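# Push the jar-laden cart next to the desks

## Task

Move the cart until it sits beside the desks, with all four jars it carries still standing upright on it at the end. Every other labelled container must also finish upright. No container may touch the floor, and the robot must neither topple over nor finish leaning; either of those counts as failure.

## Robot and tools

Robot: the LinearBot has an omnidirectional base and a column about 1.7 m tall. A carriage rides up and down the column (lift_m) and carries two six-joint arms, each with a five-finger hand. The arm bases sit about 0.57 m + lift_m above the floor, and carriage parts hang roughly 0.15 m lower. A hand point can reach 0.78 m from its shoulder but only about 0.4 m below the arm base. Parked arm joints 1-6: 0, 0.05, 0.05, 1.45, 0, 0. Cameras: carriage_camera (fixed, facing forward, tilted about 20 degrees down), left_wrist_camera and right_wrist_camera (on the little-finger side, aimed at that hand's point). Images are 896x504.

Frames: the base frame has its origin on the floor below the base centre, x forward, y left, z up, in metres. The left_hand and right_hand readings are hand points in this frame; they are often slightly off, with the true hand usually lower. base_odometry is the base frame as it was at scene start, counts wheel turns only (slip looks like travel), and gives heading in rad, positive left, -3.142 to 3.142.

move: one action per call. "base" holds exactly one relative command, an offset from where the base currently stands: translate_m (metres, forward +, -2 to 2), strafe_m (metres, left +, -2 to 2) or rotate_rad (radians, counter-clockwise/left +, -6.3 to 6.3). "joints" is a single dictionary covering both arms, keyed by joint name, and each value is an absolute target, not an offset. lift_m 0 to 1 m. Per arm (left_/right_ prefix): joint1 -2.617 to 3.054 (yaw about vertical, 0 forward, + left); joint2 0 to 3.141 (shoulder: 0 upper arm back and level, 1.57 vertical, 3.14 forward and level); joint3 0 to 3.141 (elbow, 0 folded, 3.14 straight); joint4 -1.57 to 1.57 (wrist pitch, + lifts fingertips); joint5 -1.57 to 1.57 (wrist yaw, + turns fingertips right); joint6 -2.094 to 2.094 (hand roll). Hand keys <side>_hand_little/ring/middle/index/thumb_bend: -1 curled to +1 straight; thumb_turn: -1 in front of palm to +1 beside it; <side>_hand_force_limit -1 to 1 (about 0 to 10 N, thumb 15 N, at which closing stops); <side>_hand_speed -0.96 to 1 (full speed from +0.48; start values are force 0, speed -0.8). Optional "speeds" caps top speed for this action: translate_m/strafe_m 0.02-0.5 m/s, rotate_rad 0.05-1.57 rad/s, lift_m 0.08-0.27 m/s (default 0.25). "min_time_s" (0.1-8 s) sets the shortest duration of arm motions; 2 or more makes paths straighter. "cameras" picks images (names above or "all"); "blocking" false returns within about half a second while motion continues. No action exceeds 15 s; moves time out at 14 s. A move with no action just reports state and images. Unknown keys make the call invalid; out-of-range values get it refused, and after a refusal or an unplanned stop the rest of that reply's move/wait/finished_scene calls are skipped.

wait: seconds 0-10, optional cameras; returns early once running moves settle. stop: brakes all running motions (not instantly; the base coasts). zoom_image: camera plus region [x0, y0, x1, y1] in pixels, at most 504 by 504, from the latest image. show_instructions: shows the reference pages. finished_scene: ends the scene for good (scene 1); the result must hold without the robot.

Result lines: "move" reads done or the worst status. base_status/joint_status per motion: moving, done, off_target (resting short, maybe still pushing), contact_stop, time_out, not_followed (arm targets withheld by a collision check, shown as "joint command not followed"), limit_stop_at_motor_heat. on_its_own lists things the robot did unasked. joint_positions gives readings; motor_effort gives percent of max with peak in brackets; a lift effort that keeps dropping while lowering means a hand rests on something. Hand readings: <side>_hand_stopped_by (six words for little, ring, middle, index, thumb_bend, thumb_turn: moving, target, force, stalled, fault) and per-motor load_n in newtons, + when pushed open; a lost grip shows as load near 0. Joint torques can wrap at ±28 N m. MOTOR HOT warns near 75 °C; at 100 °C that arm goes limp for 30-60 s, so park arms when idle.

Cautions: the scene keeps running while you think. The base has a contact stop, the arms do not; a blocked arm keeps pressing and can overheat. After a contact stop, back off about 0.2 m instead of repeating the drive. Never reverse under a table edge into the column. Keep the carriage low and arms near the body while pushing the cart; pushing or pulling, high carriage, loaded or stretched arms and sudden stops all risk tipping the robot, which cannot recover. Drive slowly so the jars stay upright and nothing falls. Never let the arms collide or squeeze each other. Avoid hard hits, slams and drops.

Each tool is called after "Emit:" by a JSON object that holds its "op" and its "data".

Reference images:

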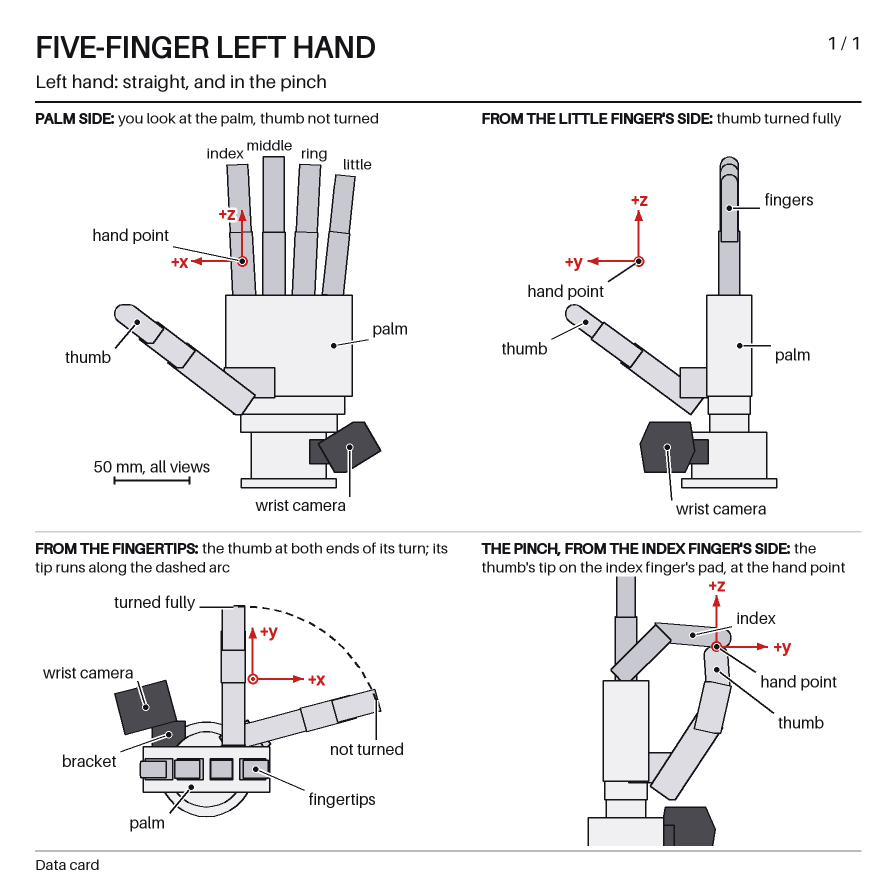

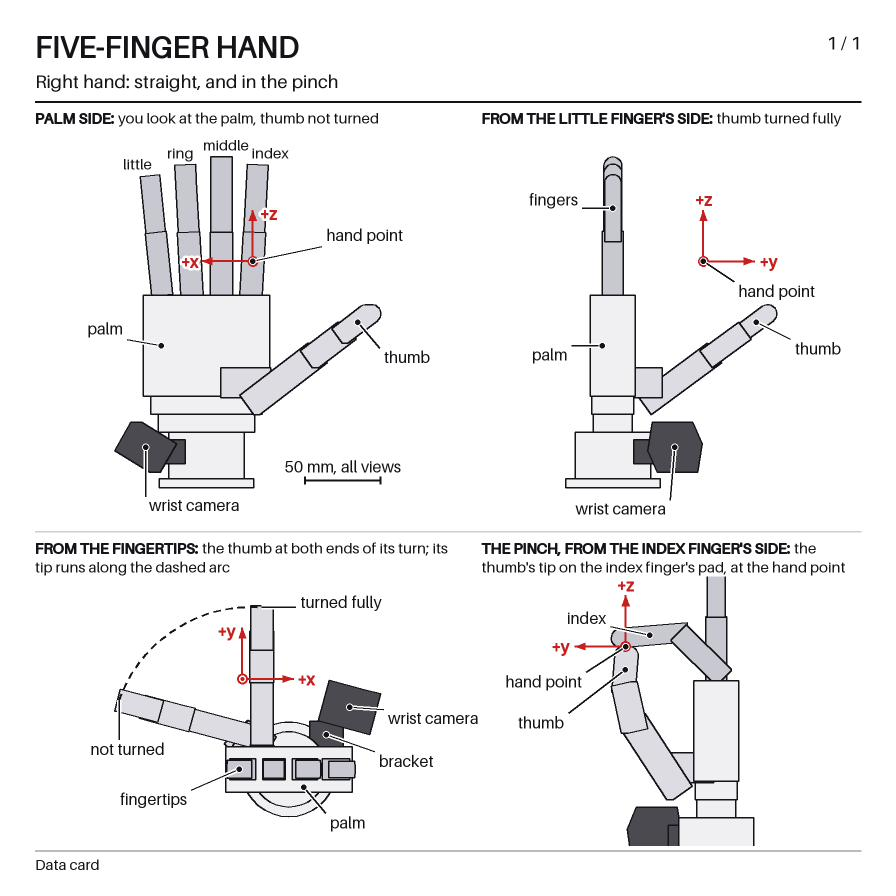

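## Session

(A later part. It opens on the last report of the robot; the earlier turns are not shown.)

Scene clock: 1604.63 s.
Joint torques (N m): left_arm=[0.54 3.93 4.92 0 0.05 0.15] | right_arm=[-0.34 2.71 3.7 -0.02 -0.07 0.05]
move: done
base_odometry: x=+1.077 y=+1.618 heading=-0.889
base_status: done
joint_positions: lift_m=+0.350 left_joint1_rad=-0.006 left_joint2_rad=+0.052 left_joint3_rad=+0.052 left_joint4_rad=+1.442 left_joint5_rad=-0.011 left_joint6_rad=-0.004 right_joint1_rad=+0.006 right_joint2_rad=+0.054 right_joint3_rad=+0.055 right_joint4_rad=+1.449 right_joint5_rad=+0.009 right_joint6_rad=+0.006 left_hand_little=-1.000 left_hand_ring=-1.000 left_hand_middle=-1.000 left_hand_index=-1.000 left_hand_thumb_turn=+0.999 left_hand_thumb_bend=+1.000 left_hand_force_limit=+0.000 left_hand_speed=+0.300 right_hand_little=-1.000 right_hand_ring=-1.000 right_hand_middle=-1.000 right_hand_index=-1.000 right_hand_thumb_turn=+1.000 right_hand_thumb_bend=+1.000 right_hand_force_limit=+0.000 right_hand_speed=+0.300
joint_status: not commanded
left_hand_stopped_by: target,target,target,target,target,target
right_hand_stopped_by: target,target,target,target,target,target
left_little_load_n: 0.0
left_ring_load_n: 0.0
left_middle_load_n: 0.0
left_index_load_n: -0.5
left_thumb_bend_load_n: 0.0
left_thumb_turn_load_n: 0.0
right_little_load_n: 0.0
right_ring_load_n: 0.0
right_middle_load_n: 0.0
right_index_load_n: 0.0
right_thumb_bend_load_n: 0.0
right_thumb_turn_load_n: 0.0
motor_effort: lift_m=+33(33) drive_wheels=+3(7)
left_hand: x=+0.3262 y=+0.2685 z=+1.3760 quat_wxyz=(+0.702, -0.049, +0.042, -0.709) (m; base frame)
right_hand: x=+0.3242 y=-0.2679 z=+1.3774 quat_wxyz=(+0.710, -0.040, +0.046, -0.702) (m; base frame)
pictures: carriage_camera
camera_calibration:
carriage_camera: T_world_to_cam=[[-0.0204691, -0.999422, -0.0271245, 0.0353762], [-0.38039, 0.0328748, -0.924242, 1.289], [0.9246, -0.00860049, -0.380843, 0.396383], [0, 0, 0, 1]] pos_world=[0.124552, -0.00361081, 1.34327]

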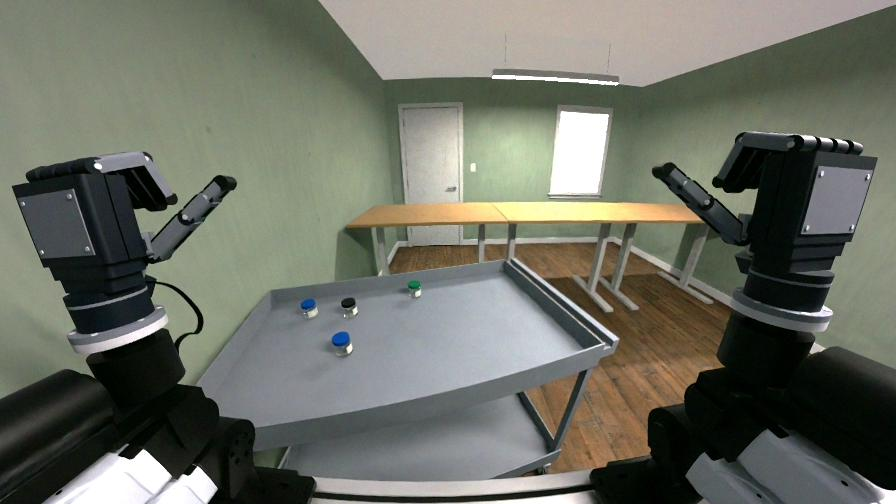

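Emit:
{"op": "move", "data": {"base": {"translate_m": -0.45}, "speeds": {"translate_m": 0.2}}}

Emit:
{"op": "move", "data": {"base": {"strafe_m": 0.08}, "joints": {"lift_m": 0.35, "right_joint1_rad": 0, "right_joint2_rad": 2.346, "right_joint3_rad": 1.2, "right_joint4_rad": 1.17, "right_joint5_rad": 0, "right_joint6_rad": 0, "left_joint1_rad": 0, "left_joint2_rad": 2.36, "left_joint3_rad": 1.2, "left_joint4_rad": 1.17, "left_joint5_rad": 0, "left_joint6_rad": 0}, "min_time_s": 3, "cameras": ["all"]}}

Scene clock: 1621.37 s.
Joint torques (N m): left_arm=[0.64 3.93 4.86 0 0.05 0.15] | right_arm=[-0.32 2.7 3.69 -0.05 -0.08 0.05]
move: done
base_odometry: x=+0.793 y=+1.967 heading=-0.889
base_status: done
joint_positions: lift_m=+0.350 left_joint1_rad=-0.006 left_joint2_rad=+0.052 left_joint3_rad=+0.052 left_joint4_rad=+1.443 left_joint5_rad=-0.011 left_joint6_rad=-0.004 right_joint1_rad=+0.006 right_joint2_rad=+0.054 right_joint3_rad=+0.055 right_joint4_rad=+1.449 right_joint5_rad=+0.009 right_joint6_rad=+0.006 left_hand_little=-1.000 left_hand_ring=-1.000 left_hand_middle=-1.000 left_hand_index=-1.000 left_hand_thumb_turn=+0.999 left_hand_thumb_bend=+1.000 left_hand_force_limit=+0.000 left_hand_speed=+0.300 right_hand_little=-1.000 right_hand_ring=-1.000 right_hand_middle=-1.000 right_hand_index=-1.000 right_hand_thumb_turn=+1.000 right_hand_thumb_bend=+1.000 right_hand_force_limit=+0.000 right_hand_speed=+0.300
joint_status: not commanded
left_hand_stopped_by: target,target,target,target,target,target
right_hand_stopped_by: target,target,target,target,target,target
left_little_load_n: 0.0
left_ring_load_n: 0.0
left_middle_load_n: 0.0
left_index_load_n: 0.0
left_thumb_bend_load_n: 0.0
left_thumb_turn_load_n: 0.0
right_little_load_n: 0.0
right_ring_load_n: 0.0
right_middle_load_n: 0.0
right_index_load_n: 0.0
right_thumb_bend_load_n: 0.0
right_thumb_turn_load_n: 0.0
motor_effort: lift_m=+33(33) drive_wheels=-1(7)
left_hand: x=+0.3259 y=+0.2685 z=+1.3761 quat_wxyz=(+0.702, -0.049, +0.041, -0.709) (m; base frame)
right_hand: x=+0.3241 y=-0.2679 z=+1.3774 quat_wxyz=(+0.710, -0.040, +0.046, -0.702) (m; base frame)
pictures: none

Scene clock: 1624.67 s.
Joint torques (N m): left_arm=[0.59 -12.75 6.45 1.93 0.04 0.14] | right_arm=[-0.25 -9.54 6.01 2.1 -0.07 0.05]
move: done
base_odometry: x=+0.855 y=+2.018 heading=-0.889
base_status: done
joint_positions: lift_m=+0.350 left_joint1_rad=-0.006 left_joint2_rad=+2.349 left_joint3_rad=+1.181 left_joint4_rad=+1.188 left_joint5_rad=-0.011 left_joint6_rad=-0.004 right_joint1_rad=+0.006 right_joint2_rad=+2.334 right_joint3_rad=+1.173 right_joint4_rad=+1.171 right_joint5_rad=+0.008 right_joint6_rad=+0.006 left_hand_little=-1.000 left_hand_ring=-1.000 left_hand_middle=-1.000 left_hand_index=-1.000 left_hand_thumb_turn=+0.999 left_hand_thumb_bend=+1.000 left_hand_force_limit=+0.000 left_hand_speed=+0.300 right_hand_little=-1.000 right_hand_ring=-1.000 right_hand_middle=-1.000 right_hand_index=-1.000 right_hand_thumb_turn=+1.000 right_hand_thumb_bend=+1.000 right_hand_force_limit=+0.000 right_hand_speed=+0.300
joint_status: all done
left_hand_stopped_by: target,target,target,target,target,target
right_hand_stopped_by: target,target,target,target,target,target
left_little_load_n: 0.0
left_ring_load_n: 0.0
left_middle_load_n: 0.0
left_index_load_n: 0.0
left_thumb_bend_load_n: 0.0
left_thumb_turn_load_n: 0.0
right_little_load_n: 0.0
right_ring_load_n: 0.0
right_middle_load_n: 0.0
right_index_load_n: 0.0
right_thumb_bend_load_n: 0.0
right_thumb_turn_load_n: -0.5
motor_effort: lift_m=+33(33) drive_wheels=-1(7)
left_hand: x=+0.8572 y=+0.2652 z=+0.9754 quat_wxyz=(+0.505, -0.497, +0.493, -0.505) (m; base frame)
right_hand: x=+0.8549 y=-0.2644 z=+0.9762 quat_wxyz=(+0.503, -0.496, +0.499, -0.501) (m; base frame)
pictures: carriage_camera, left_wrist_camera, right_wrist_camera
camera_calibration:
carriage_camera: T_world_to_cam=[[-0.0204691, -0.999422, -0.0271245, 0.0353762], [-0.38039, 0.0328748, -0.924242, 1.289], [0.9246, -0.00860049, -0.380843, 0.396383], [0, 0, 0, 1]] pos_world=[0.124552, -0.00361081, 1.34327]
left_wrist_camera: T_world_to_cam=[[0.00247196, -0.263362, 0.964694, -0.877952], [-0.510787, -0.829688, -0.225197, 0.875295], [0.859704, -0.492197, -0.136573, -0.355226], [0, 0, 0, 1]] pos_world=[0.754649, 0.320161, 0.995555]
right_wrist_camera: T_world_to_cam=[[-0.0117988, -0.251031, -0.967907, 0.88569], [-0.517288, 0.829915, -0.208936, 0.858974], [0.85573, 0.498222, -0.139647, -0.352404], [0, 0, 0, 1]] pos_world=[0.75635, -0.314964, 0.987524]

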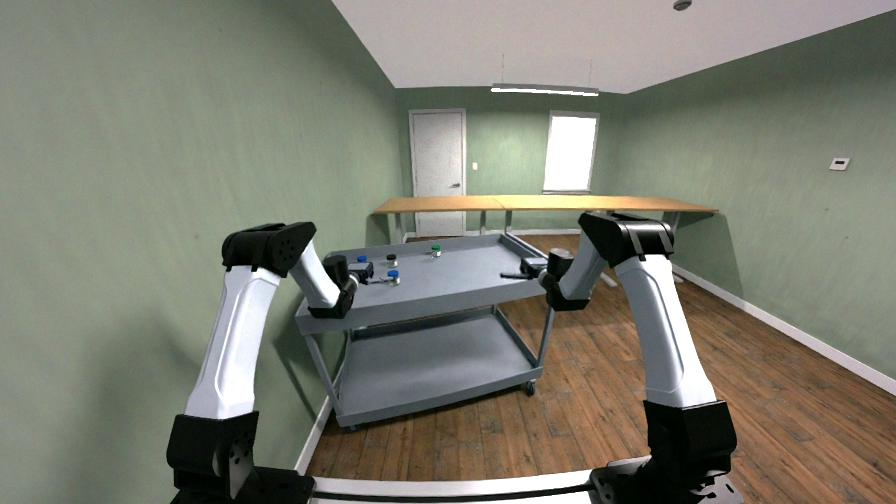

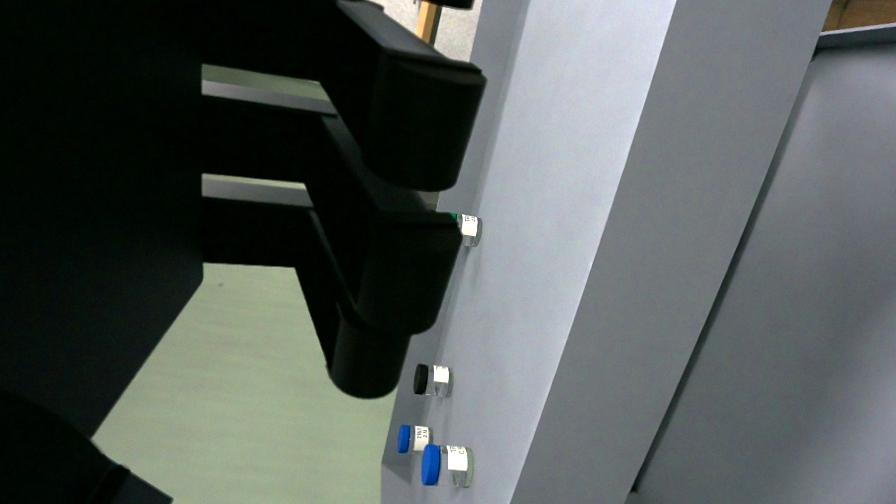

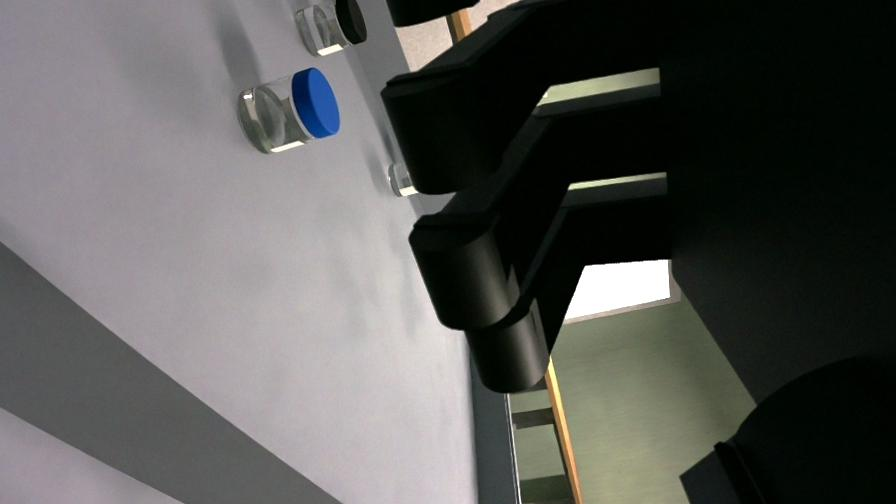

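Emit:
{"op": "move", "data": {"base": {"translate_m": -0.14}, "speeds": {"translate_m": 0.15}}}

Emit:
{"op": "move", "data": {"joints": {"lift_m": 0.165}, "cameras": ["all"]}}

Scene clock: 1642.47 s.
Joint torques (N m): left_arm=[0.57 -12.74 6.42 1.94 0.02 0.15] | right_arm=[-0.25 -9.42 6 2.1 -0.06 0.06]
move: done
base_odometry: x=+0.767 y=+2.127 heading=-0.889
base_status: done
joint_positions: lift_m=+0.350 left_joint1_rad=-0.006 left_joint2_rad=+2.349 left_joint3_rad=+1.182 left_joint4_rad=+1.187 left_joint5_rad=-0.011 left_joint6_rad=-0.004 right_joint1_rad=+0.006 right_joint2_rad=+2.334 right_joint3_rad=+1.173 right_joint4_rad=+1.170 right_joint5_rad=+0.008 right_joint6_rad=+0.006 left_hand_little=-1.000 left_hand_ring=-1.000 left_hand_middle=-1.000 left_hand_index=-1.000 left_hand_thumb_turn=+0.999 left_hand_thumb_bend=+1.000 left_hand_force_limit=+0.000 left_hand_speed=+0.300 right_hand_little=-1.000 right_hand_ring=-1.000 right_hand_middle=-1.000 right_hand_index=-1.000 right_hand_thumb_turn=+1.000 right_hand_thumb_bend=+1.000 right_hand_force_limit=+0.000 right_hand_speed=+0.300
joint_status: not commanded
left_hand_stopped_by: target,target,target,target,target,target
right_hand_stopped_by: target,target,target,target,target,target
left_little_load_n: 0.0
left_ring_load_n: 0.0
left_middle_load_n: 0.0
left_index_load_n: 0.0
left_thumb_bend_load_n: 0.0
left_thumb_turn_load_n: 0.0
right_little_load_n: 0.0
right_ring_load_n: 0.0
right_middle_load_n: 0.0
right_index_load_n: 0.0
right_thumb_bend_load_n: 0.0
right_thumb_turn_load_n: 0.0
motor_effort: lift_m=+32(33) drive_wheels=+2(8)
left_hand: x=+0.8573 y=+0.2652 z=+0.9754 quat_wxyz=(+0.505, -0.497, +0.493, -0.505) (m; base frame)
right_hand: x=+0.8551 y=-0.2644 z=+0.9763 quat_wxyz=(+0.503, -0.496, +0.499, -0.501) (m; base frame)
pictures: none

Scene clock: 1643.73 s.
Joint torques (N m): left_arm=[0.58 -14.12 5.72 2.03 0.03 0.16] | right_arm=[-0.28 -10.62 5.38 2.22 -0.07 0.06]
move: done
base_odometry: x=+0.767 y=+2.127 heading=-0.889
base_status: not commanded
joint_positions: lift_m=+0.165 left_joint1_rad=-0.006 left_joint2_rad=+2.361 left_joint3_rad=+1.190 left_joint4_rad=+1.173 left_joint5_rad=-0.011 left_joint6_rad=-0.004 right_joint1_rad=+0.006 right_joint2_rad=+2.345 right_joint3_rad=+1.181 right_joint4_rad=+1.159 right_joint5_rad=+0.008 right_joint6_rad=+0.006 left_hand_little=-1.000 left_hand_ring=-1.000 left_hand_middle=-1.000 left_hand_index=-1.000 left_hand_thumb_turn=+0.999 left_hand_thumb_bend=+1.000 left_hand_force_limit=+0.000 left_hand_speed=+0.300 right_hand_little=-1.000 right_hand_ring=-1.000 right_hand_middle=-1.000 right_hand_index=-1.000 right_hand_thumb_turn=+1.000 right_hand_thumb_bend=+1.000 right_hand_force_limit=+0.000 right_hand_speed=+0.300
joint_status: all done
left_hand_stopped_by: target,target,target,target,target,target
right_hand_stopped_by: target,target,target,target,target,target
left_little_load_n: 0.0
left_ring_load_n: 0.0
left_middle_load_n: 0.0
left_index_load_n: 0.0
left_thumb_bend_load_n: 0.0
left_thumb_turn_load_n: 0.0
right_little_load_n: 0.0
right_ring_load_n: 0.0
right_middle_load_n: 0.0
right_index_load_n: 0.0
right_thumb_bend_load_n: 0.0
right_thumb_turn_load_n: 0.0
motor_effort: lift_m=+25(27) drive_wheels=+2(3)
left_hand: x=+0.8576 y=+0.2652 z=+0.7833 quat_wxyz=(+0.501, -0.502, +0.497, -0.500) (m; base frame)
right_hand: x=+0.8557 y=-0.2644 z=+0.7859 quat_wxyz=(+0.500, -0.499, +0.503, -0.498) (m; base frame)
pictures: carriage_camera, left_wrist_camera, right_wrist_camera
camera_calibration:
carriage_camera: T_world_to_cam=[[-0.0204691, -0.999422, -0.0271245, 0.0303745], [-0.38039, 0.0328748, -0.924242, 1.11857], [0.9246, -0.00860049, -0.380843, 0.326156], [0, 0, 0, 1]] pos_world=[0.124552, -0.00361081, 1.15887]
left_wrist_camera: T_world_to_cam=[[0.0201173, -0.263485, 0.964454, -0.70756], [-0.514722, -0.829718, -0.21594, 0.828388], [0.857121, -0.492081, -0.152313, -0.367289], [0, 0, 0, 1]] pos_world=[0.755434, 0.320161, 0.805347]
right_wrist_camera: T_world_to_cam=[[-0.024784, -0.251108, -0.967642, 0.712379], [-0.52007, 0.829884, -0.202039, 0.816641], [0.853764, 0.498234, -0.151161, -0.369041], [0, 0, 0, 1]] pos_world=[0.757439, -0.314965, 0.798536]

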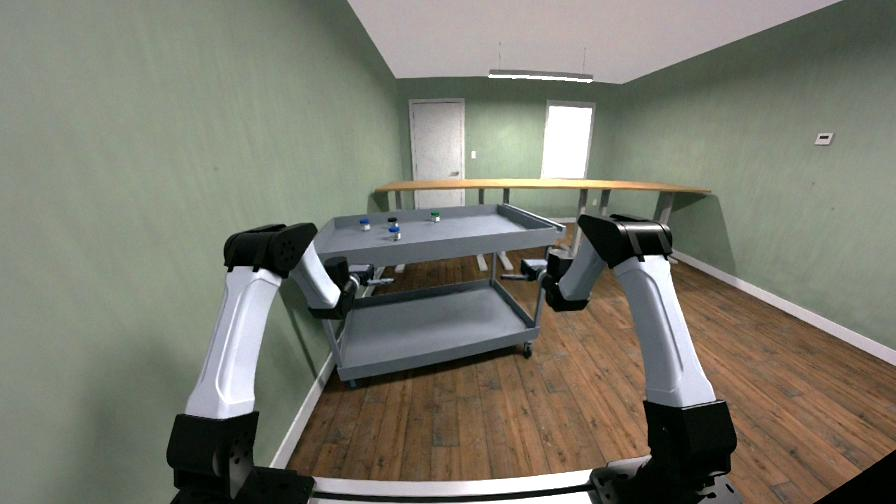

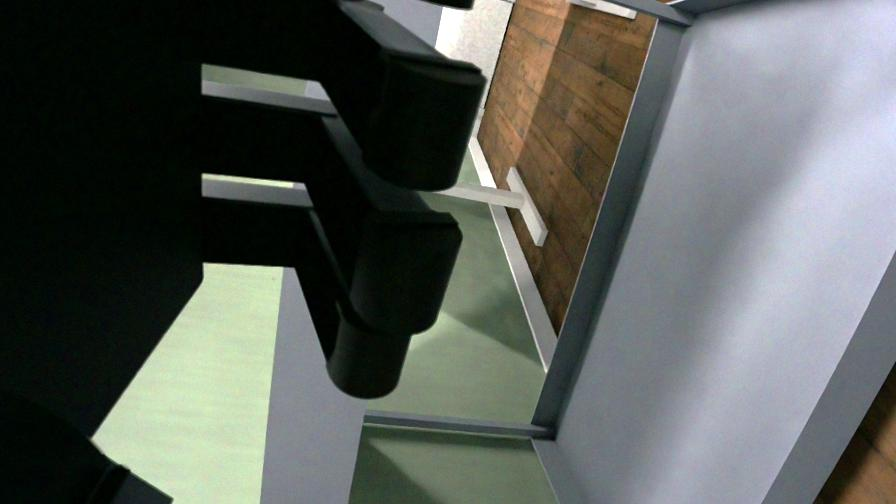

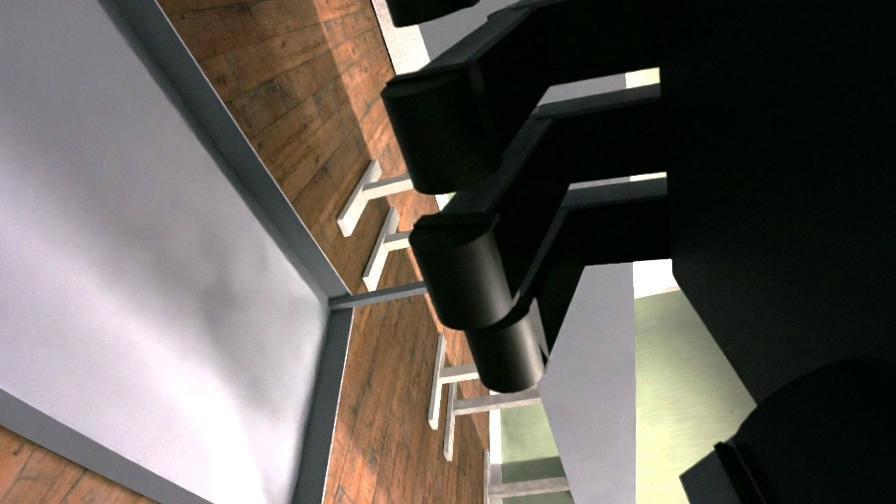

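Emit:
{"op": "zoom_image", "data": {"camera": "carriage_camera", "region": [300, 190, 580, 400]}}

Emit:
{"op": "zoom_image", "data": {"camera": "carriage_camera", "region": [320, 340, 400, 400]}}

Emit:
{"op": "zoom_image", "data": {"camera": "carriage_camera", "region": [490, 310, 570, 370]}}

Scaled by 1.800 from the camera's 896x504 image, which has a finer 1280x720 frame.

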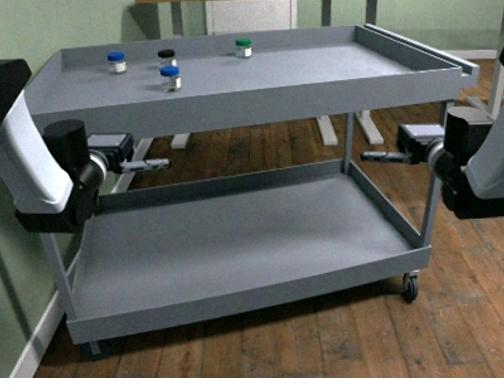

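Scaled by 6.300 from the camera's 896x504 image, which has a finer 1280x720 frame.

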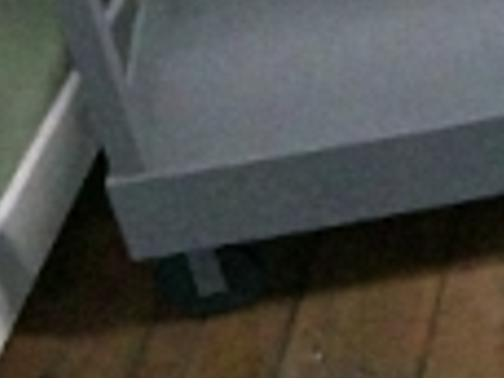

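Scaled by 6.300 from the camera's 896x504 image, which has a finer 1280x720 frame.

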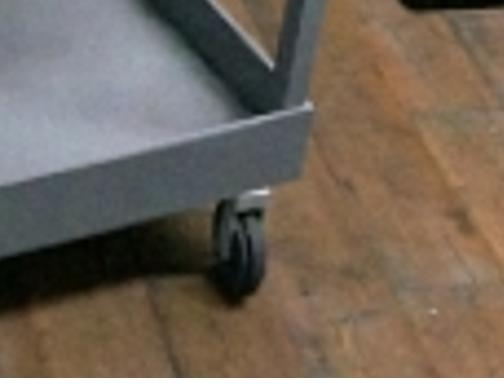

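Emit:
{"op": "move", "data": {"joints": {"left_joint1_rad": 0, "left_joint2_rad": 0.05, "left_joint3_rad": 0.05, "left_joint4_rad": 1.45, "left_joint5_rad": 0, "left_joint6_rad": 0}, "min_time_s": 2}}

Emit:
{"op": "move", "data": {"base": {"translate_m": 0.27}, "speeds": {"translate_m": 0.08}, "cameras": ["all"]}}

Scene clock: 1732.17 s.
Joint torques (N m): left_arm=[0.53 3.54 4.22 0.1 0.04 0.13] | right_arm=[-0.28 -10.52 5.38 2.22 -0.07 0.06]
move: done
base_odometry: x=+0.767 y=+2.127 heading=-0.889
base_status: not commanded
joint_positions: lift_m=+0.165 left_joint1_rad=-0.006 left_joint2_rad=+0.056 left_joint3_rad=+0.059 left_joint4_rad=+1.433 left_joint5_rad=-0.011 left_joint6_rad=-0.004 right_joint1_rad=+0.006 right_joint2_rad=+2.345 right_joint3_rad=+1.181 right_joint4_rad=+1.159 right_joint5_rad=+0.008 right_joint6_rad=+0.006 left_hand_little=-1.000 left_hand_ring=-1.000 left_hand_middle=-1.000 left_hand_index=-1.000 left_hand_thumb_turn=+0.999 left_hand_thumb_bend=+1.000 left_hand_force_limit=+0.000 left_hand_speed=+0.300 right_hand_little=-1.000 right_hand_ring=-1.000 right_hand_middle=-1.000 right_hand_index=-1.000 right_hand_thumb_turn=+1.000 right_hand_thumb_bend=+1.000 right_hand_force_limit=+0.000 right_hand_speed=+0.300
joint_status: all done
left_hand_stopped_by: target,target,target,target,target,target
right_hand_stopped_by: target,target,target,target,target,target
left_little_load_n: 0.0
left_ring_load_n: 0.0
left_middle_load_n: 0.5
left_index_load_n: -0.5
left_thumb_bend_load_n: 0.0
left_thumb_turn_load_n: 0.0
right_little_load_n: 0.0
right_ring_load_n: 0.0
right_middle_load_n: 0.0
right_index_load_n: 0.0
right_thumb_bend_load_n: 0.0
right_thumb_turn_load_n: -0.5
motor_effort: lift_m=+25(25) drive_wheels=-1(2)
left_hand: x=+0.3277 y=+0.2683 z=+1.1929 quat_wxyz=(+0.702, -0.051, +0.044, -0.709) (m; base frame)
right_hand: x=+0.8557 y=-0.2644 z=+0.7859 quat_wxyz=(+0.500, -0.499, +0.503, -0.498) (m; base frame)
pictures: none

Scene clock: 1736.27 s.
Joint torques (N m): left_arm=[0.54 3.58 4.26 0.04 0.05 0.16] | right_arm=[-0.05 -10.52 5.45 2.23 -0.01 0.05]
move: done
base_odometry: x=+0.938 y=+1.917 heading=-0.889
base_status: done
joint_positions: lift_m=+0.165 left_joint1_rad=-0.006 left_joint2_rad=+0.056 left_joint3_rad=+0.058 left_joint4_rad=+1.438 left_joint5_rad=-0.011 left_joint6_rad=-0.004 right_joint1_rad=+0.004 right_joint2_rad=+2.345 right_joint3_rad=+1.181 right_joint4_rad=+1.159 right_joint5_rad=+0.003 right_joint6_rad=+0.005 left_hand_little=-1.000 left_hand_ring=-1.000 left_hand_middle=-1.000 left_hand_index=-1.000 left_hand_thumb_turn=+0.999 left_hand_thumb_bend=+1.000 left_hand_force_limit=+0.000 left_hand_speed=+0.300 right_hand_little=-1.000 right_hand_ring=-1.000 right_hand_middle=-1.000 right_hand_index=-1.000 right_hand_thumb_turn=+1.000 right_hand_thumb_bend=+1.000 right_hand_force_limit=+0.000 right_hand_speed=+0.300
joint_status: not commanded
left_hand_stopped_by: target,target,target,target,target,target
right_hand_stopped_by: target,target,target,target,target,target
left_little_load_n: 0.0
left_ring_load_n: 0.0
left_middle_load_n: 0.0
left_index_load_n: 0.0
left_thumb_bend_load_n: 0.0
left_thumb_turn_load_n: 0.0
right_little_load_n: 0.0
right_ring_load_n: 0.0
right_middle_load_n: 0.0
right_index_load_n: 0.0
right_thumb_bend_load_n: 0.0
right_thumb_turn_load_n: 0.0
motor_effort: lift_m=+25(25) drive_wheels=+3(7)
left_hand: x=+0.3266 y=+0.2683 z=+1.1931 quat_wxyz=(+0.702, -0.050, +0.042, -0.709) (m; base frame)
right_hand: x=+0.8557 y=-0.2647 z=+0.7859 quat_wxyz=(+0.501, -0.500, +0.502, -0.497) (m; base frame)
pictures: carriage_camera, left_wrist_camera, right_wrist_camera
camera_calibration:
carriage_camera: T_world_to_cam=[[-0.0204691, -0.999422, -0.0271245, 0.0303745], [-0.38039, 0.0328748, -0.924242, 1.11857], [0.9246, -0.00860049, -0.380843, 0.326156], [0, 0, 0, 1]] pos_world=[0.124552, -0.00361081, 1.15887]
left_wrist_camera: T_world_to_cam=[[-0.954668, -0.257715, 0.148967, 0.198511], [0.141719, -0.833588, -0.533898, 0.812162], [0.26177, -0.488584, 0.832323, -0.829493], [0, 0, 0, 1]] pos_world=[0.29155, 0.32289, 1.09445]
right_wrist_camera: T_world_to_cam=[[-0.0240294, -0.251924, -0.967449, 0.711242], [-0.52222, 0.828363, -0.202735, 0.81884], [0.852472, 0.50035, -0.151465, -0.366844], [0, 0, 0, 1]] pos_world=[0.75743, -0.315568, 0.798533]

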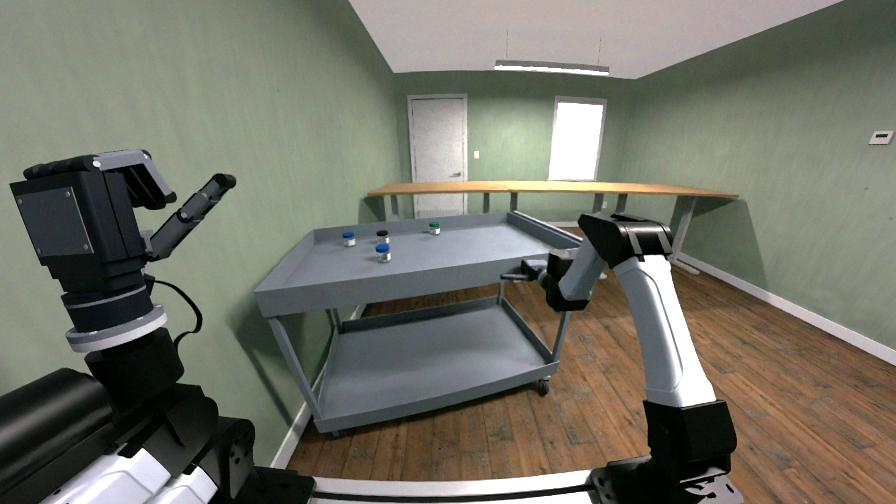

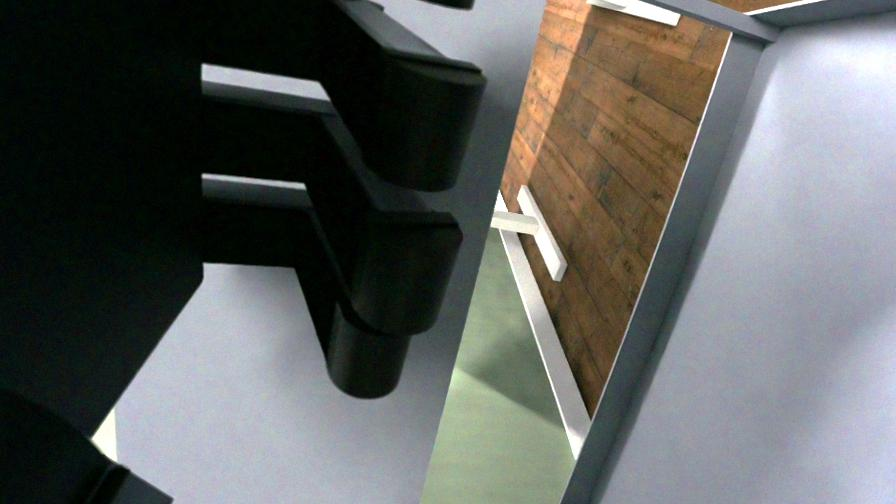

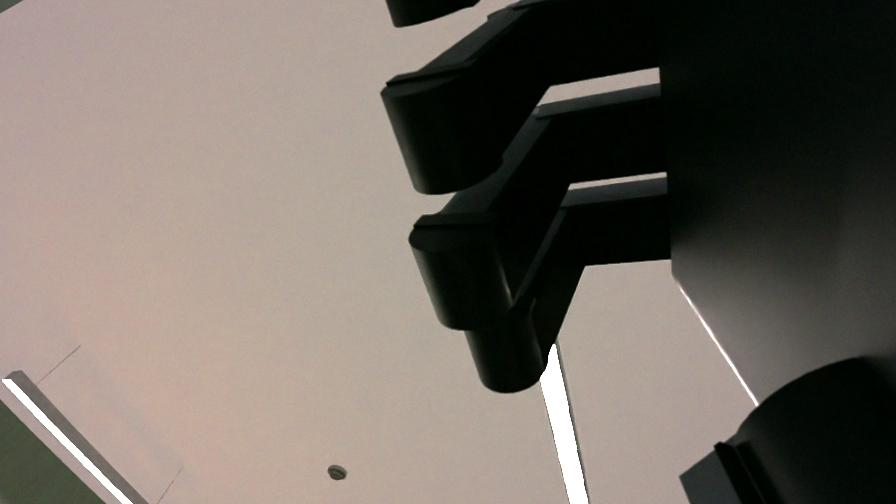

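Emit:
{"op": "zoom_image", "data": {"camera": "carriage_camera", "region": [420, 180, 640, 400]}}

Emit:
{"op": "zoom_image", "data": {"camera": "carriage_camera", "region": [240, 200, 460, 440]}}

Scaled by 2.291 from the camera's 896x504 image, which has a finer 1280x720 frame.

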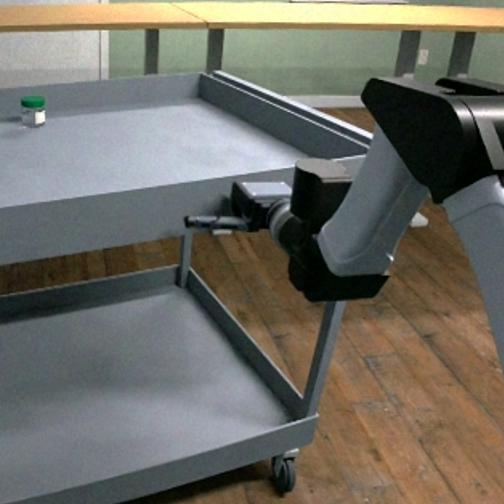

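Scaled by 2.100 from the camera's 896x504 image, which has a finer 1280x720 frame.

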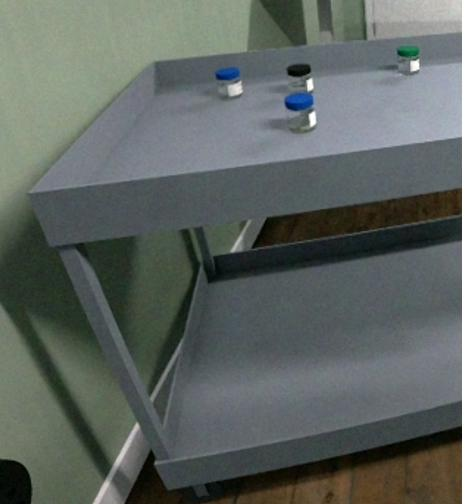

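Emit:
{"op": "move", "data": {"base": {"translate_m": 0.14}, "speeds": {"translate_m": 0.06}, "cameras": ["carriage_camera"]}}

Emit:
{"op": "zoom_image", "data": {"camera": "carriage_camera", "region": [240, 180, 640, 480]}}

Scene clock: 1770.00 s.
Joint torques (N m): left_arm=[0.54 3.62 4.4 0.03 0.03 0.16] | right_arm=[2.59 -10.44 5.44 2.25 -0.37 0.29]
move: done
base_odometry: x=+1.026 y=+1.809 heading=-0.888
base_status: done
joint_positions: lift_m=+0.165 left_joint1_rad=-0.006 left_joint2_rad=+0.056 left_joint3_rad=+0.058 left_joint4_rad=+1.440 left_joint5_rad=-0.011 left_joint6_rad=-0.004 right_joint1_rad=-0.026 right_joint2_rad=+2.345 right_joint3_rad=+1.181 right_joint4_rad=+1.158 right_joint5_rad=+0.033 right_joint6_rad=-0.019 left_hand_little=-1.000 left_hand_ring=-1.000 left_hand_middle=-1.000 left_hand_index=-1.000 left_hand_thumb_turn=+0.999 left_hand_thumb_bend=+1.000 left_hand_force_limit=+0.000 left_hand_speed=+0.300 right_hand_little=-1.000 right_hand_ring=-1.000 right_hand_middle=-1.000 right_hand_index=-1.000 right_hand_thumb_turn=+1.000 right_hand_thumb_bend=+1.000 right_hand_force_limit=+0.000 right_hand_speed=+0.300
joint_status: not commanded
left_hand_stopped_by: target,target,target,target,target,target
right_hand_stopped_by: target,target,target,target,target,target
left_little_load_n: -0.5
left_ring_load_n: 0.0
left_middle_load_n: 0.0
left_index_load_n: 0.0
left_thumb_bend_load_n: 0.0
left_thumb_turn_load_n: -0.5
right_little_load_n: 0.0
right_ring_load_n: 0.0
right_middle_load_n: 0.0
right_index_load_n: 0.0
right_thumb_bend_load_n: 0.0
right_thumb_turn_load_n: -2.5
motor_effort: lift_m=+25(25) drive_wheels=+2(9)
left_hand: x=+0.3260 y=+0.2684 z=+1.1933 quat_wxyz=(+0.703, -0.049, +0.042, -0.709) (m; base frame)
right_hand: x=+0.8569 y=-0.2912 z=+0.7846 quat_wxyz=(+0.478, -0.491, +0.511, -0.518) (m; base frame)
pictures: carriage_camera
camera_calibration:
carriage_camera: T_world_to_cam=[[-0.0204691, -0.999422, -0.0271245, 0.0303745], [-0.38039, 0.0328748, -0.924242, 1.11857], [0.9246, -0.00860049, -0.380843, 0.326156], [0, 0, 0, 1]] pos_world=[0.124552, -0.00361081, 1.15887]

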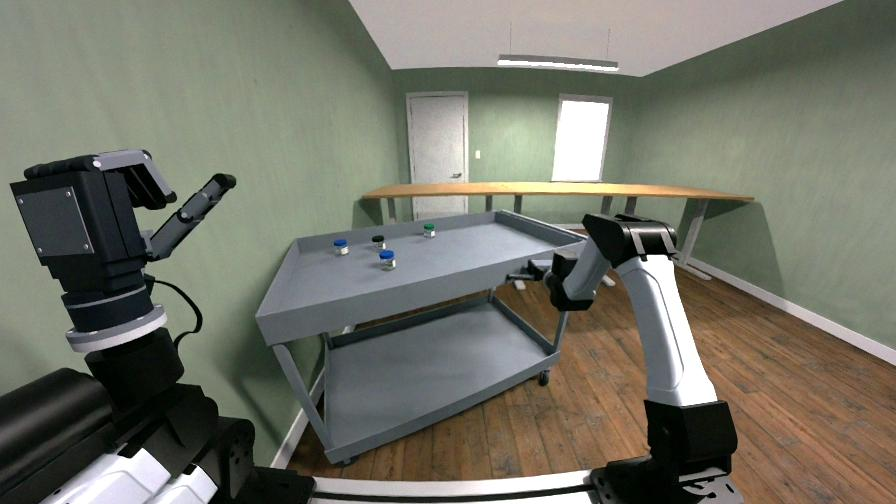

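Scaled by 1.260 from the camera's 896x504 image, which has a finer 1280x720 frame.

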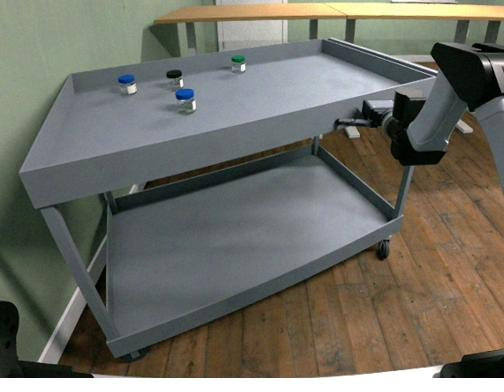

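Emit:
{"op": "move", "data": {"base": {"translate_m": -0.1}, "speeds": {"translate_m": 0.15}}}

Emit:
{"op": "move", "data": {"base": {"strafe_m": -0.16}, "joints": {"lift_m": 0.4, "right_joint1_rad": 0, "right_joint2_rad": 0.05, "right_joint3_rad": 0.05, "right_joint4_rad": 1.45, "right_joint5_rad": 0, "right_joint6_rad": 0}, "min_time_s": 2.5}}

Emit:
{"op": "move", "data": {"base": {"translate_m": 0.23}, "speeds": {"translate_m": 0.2}}}

Emit:
{"op": "move", "data": {"base": {"strafe_m": -1.05}, "speeds": {"strafe_m": 0.25}, "cameras": ["carriage_camera"]}}

Scene clock: 1825.47 s.
Joint torques (N m): left_arm=[0.5 3.36 4.19 0 0.03 0.15] | right_arm=[0.58 -10.4 5.37 2.27 -0.11 0.18]
move: done
base_odometry: x=+0.963 y=+1.886 heading=-0.889
base_status: done
joint_positions: lift_m=+0.165 left_joint1_rad=-0.006 left_joint2_rad=+0.056 left_joint3_rad=+0.058 left_joint4_rad=+1.441 left_joint5_rad=-0.011 left_joint6_rad=-0.004 right_joint1_rad=-0.003 right_joint2_rad=+2.345 right_joint3_rad=+1.181 right_joint4_rad=+1.158 right_joint5_rad=+0.013 right_joint6_rad=-0.006 left_hand_little=-1.000 left_hand_ring=-1.000 left_hand_middle=-1.000 left_hand_index=-1.000 left_hand_thumb_turn=+0.999 left_hand_thumb_bend=+1.000 left_hand_force_limit=+0.000 left_hand_speed=+0.300 right_hand_little=-1.000 right_hand_ring=-1.000 right_hand_middle=-1.000 right_hand_index=-1.000 right_hand_thumb_turn=+1.000 right_hand_thumb_bend=+1.000 right_hand_force_limit=+0.000 right_hand_speed=+0.300
joint_status: not commanded
left_hand_stopped_by: target,target,target,target,target,target
right_hand_stopped_by: target,target,target,target,target,target
left_little_load_n: 0.0
left_ring_load_n: 0.0
left_middle_load_n: 0.0
left_index_load_n: 0.0
left_thumb_bend_load_n: 0.0
left_thumb_turn_load_n: 0.0
right_little_load_n: 0.0
right_ring_load_n: 0.0
right_middle_load_n: 0.0
right_index_load_n: 0.0
right_thumb_bend_load_n: 0.0
right_thumb_turn_load_n: 0.0
motor_effort: lift_m=+25(25) drive_wheels=+4(8)
left_hand: x=+0.3257 y=+0.2684 z=+1.1934 quat_wxyz=(+0.703, -0.049, +0.041, -0.709) (m; base frame)
right_hand: x=+0.8560 y=-0.2718 z=+0.7850 quat_wxyz=(+0.493, -0.499, +0.504, -0.504) (m; base frame)
pictures: none

Scene clock: 1828.27 s.
Joint torques (N m): left_arm=[0.44 3.93 4.72 -0.01 0.02 0.16] | right_arm=[0.66 2.39 3.18 0.12 -0.09 0.16]
move: done
base_odometry: x=+0.839 y=+1.785 heading=-0.888
base_status: done
joint_positions: lift_m=+0.400 left_joint1_rad=-0.005 left_joint2_rad=+0.052 left_joint3_rad=+0.053 left_joint4_rad=+1.441 left_joint5_rad=-0.009 left_joint6_rad=-0.004 right_joint1_rad=-0.004 right_joint2_rad=+0.058 right_joint3_rad=+0.061 right_joint4_rad=+1.438 right_joint5_rad=+0.011 right_joint6_rad=-0.006 left_hand_little=-1.000 left_hand_ring=-1.000 left_hand_middle=-1.000 left_hand_index=-1.000 left_hand_thumb_turn=+0.999 left_hand_thumb_bend=+1.000 left_hand_force_limit=+0.000 left_hand_speed=+0.300 right_hand_little=-1.000 right_hand_ring=-1.000 right_hand_middle=-1.000 right_hand_index=-1.000 right_hand_thumb_turn=+1.000 right_hand_thumb_bend=+1.000 right_hand_force_limit=+0.000 right_hand_speed=+0.300
joint_status: all done
left_hand_stopped_by: target,target,target,target,target,target
right_hand_stopped_by: target,target,target,target,target,target
left_little_load_n: 0.0
left_ring_load_n: 0.0
left_middle_load_n: 0.0
left_index_load_n: 0.0
left_thumb_bend_load_n: 0.0
left_thumb_turn_load_n: 0.0
right_little_load_n: -0.5
right_ring_load_n: 0.0
right_middle_load_n: -0.5
right_index_load_n: 0.0
right_thumb_bend_load_n: 0.0
right_thumb_turn_load_n: 0.0
motor_effort: lift_m=+32(41) drive_wheels=+1(8)
left_hand: x=+0.3259 y=+0.2681 z=+1.4264 quat_wxyz=(+0.703, -0.048, +0.042, -0.709) (m; base frame)
right_hand: x=+0.3267 y=-0.2699 z=+1.4284 quat_wxyz=(+0.702, -0.042, +0.049, -0.709) (m; base frame)
pictures: none

Scene clock: 1830.50 s.
Joint torques (N m): left_arm=[0.44 3.93 4.7 0 0.02 0.16] | right_arm=[0.68 2.36 3.25 0.05 -0.09 0.16]
move: done
base_odometry: x=+0.984 y=+1.606 heading=-0.889
base_status: done
joint_positions: lift_m=+0.400 left_joint1_rad=-0.005 left_joint2_rad=+0.052 left_joint3_rad=+0.053 left_joint4_rad=+1.442 left_joint5_rad=-0.009 left_joint6_rad=-0.004 right_joint1_rad=-0.004 right_joint2_rad=+0.058 right_joint3_rad=+0.061 right_joint4_rad=+1.443 right_joint5_rad=+0.011 right_joint6_rad=-0.006 left_hand_little=-1.000 left_hand_ring=-1.000 left_hand_middle=-1.000 left_hand_index=-1.000 left_hand_thumb_turn=+0.999 left_hand_thumb_bend=+1.000 left_hand_force_limit=+0.000 left_hand_speed=+0.300 right_hand_little=-1.000 right_hand_ring=-1.000 right_hand_middle=-1.000 right_hand_index=-1.000 right_hand_thumb_turn=+1.000 right_hand_thumb_bend=+1.000 right_hand_force_limit=+0.000 right_hand_speed=+0.300
joint_status: not commanded
left_hand_stopped_by: target,target,target,target,target,target
right_hand_stopped_by: target,target,target,target,target,target
left_little_load_n: 0.0
left_ring_load_n: 0.0
left_middle_load_n: 0.0
left_index_load_n: 0.0
left_thumb_bend_load_n: 0.0
left_thumb_turn_load_n: 0.0
right_little_load_n: 0.0
right_ring_load_n: 0.0
right_middle_load_n: 0.0
right_index_load_n: 0.0
right_thumb_bend_load_n: 0.0
right_thumb_turn_load_n: 0.0
motor_effort: lift_m=+32(32) drive_wheels=-1(7)
left_hand: x=+0.3256 y=+0.2681 z=+1.4265 quat_wxyz=(+0.703, -0.048, +0.042, -0.709) (m; base frame)
right_hand: x=+0.3256 y=-0.2699 z=+1.4288 quat_wxyz=(+0.702, -0.040, +0.048, -0.709) (m; base frame)
pictures: none

Scene clock: 1836.10 s.
Joint torques (N m): left_arm=[0.36 3.95 4.79 -0.01 -0.04 0.15] | right_arm=[0.66 2.37 3.17 0.06 -0.08 0.16]
move: done
base_odometry: x=+0.169 y=+0.944 heading=-0.889
base_status: done
joint_positions: lift_m=+0.400 left_joint1_rad=-0.005 left_joint2_rad=+0.052 left_joint3_rad=+0.053 left_joint4_rad=+1.442 left_joint5_rad=-0.008 left_joint6_rad=-0.004 right_joint1_rad=-0.004 right_joint2_rad=+0.058 right_joint3_rad=+0.061 right_joint4_rad=+1.443 right_joint5_rad=+0.010 right_joint6_rad=-0.006 left_hand_little=-1.000 left_hand_ring=-1.000 left_hand_middle=-1.000 left_hand_index=-1.000 left_hand_thumb_turn=+0.999 left_hand_thumb_bend=+1.000 left_hand_force_limit=+0.000 left_hand_speed=+0.300 right_hand_little=-1.000 right_hand_ring=-1.000 right_hand_middle=-1.000 right_hand_index=-1.000 right_hand_thumb_turn=+1.000 right_hand_thumb_bend=+1.000 right_hand_force_limit=+0.000 right_hand_speed=+0.300
joint_status: not commanded
left_hand_stopped_by: target,target,target,target,target,target
right_hand_stopped_by: target,target,target,target,target,target
left_little_load_n: 0.0
left_ring_load_n: 0.0
left_middle_load_n: 0.0
left_index_load_n: 0.0
left_thumb_bend_load_n: 0.0
left_thumb_turn_load_n: 0.0
right_little_load_n: 0.0
right_ring_load_n: 0.0
right_middle_load_n: 0.0
right_index_load_n: 0.0
right_thumb_bend_load_n: 0.0
right_thumb_turn_load_n: -0.5
motor_effort: lift_m=+32(32) drive_wheels=+0(8)
left_hand: x=+0.3257 y=+0.2679 z=+1.4265 quat_wxyz=(+0.703, -0.048, +0.042, -0.708) (m; base frame)
right_hand: x=+0.3256 y=-0.2697 z=+1.4288 quat_wxyz=(+0.702, -0.041, +0.047, -0.709) (m; base frame)
pictures: carriage_camera
camera_calibration:
carriage_camera: T_world_to_cam=[[-0.0204691, -0.999422, -0.0271245, 0.0367352], [-0.38039, 0.0328748, -0.924242, 1.33531], [0.9246, -0.00860049, -0.380843, 0.415463], [0, 0, 0, 1]] pos_world=[0.124552, -0.00361081, 1.39337]

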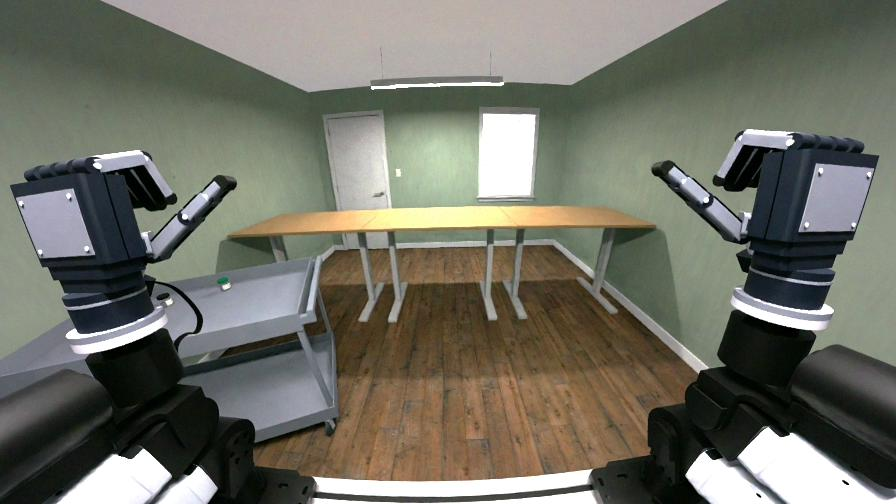

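Emit:
{"op": "zoom_image", "data": {"camera": "carriage_camera", "region": [170, 230, 370, 450]}}

Scaled by 2.291 from the camera's 896x504 image, which has a finer 1280x720 frame.

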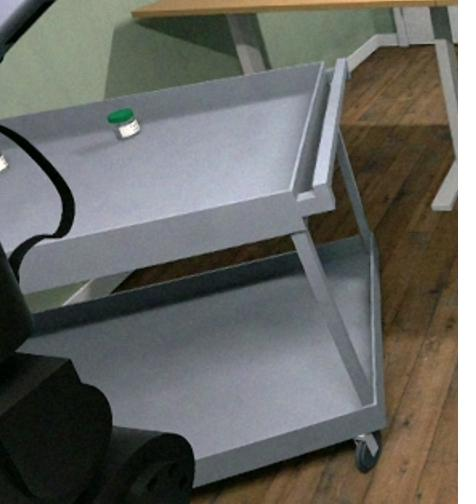

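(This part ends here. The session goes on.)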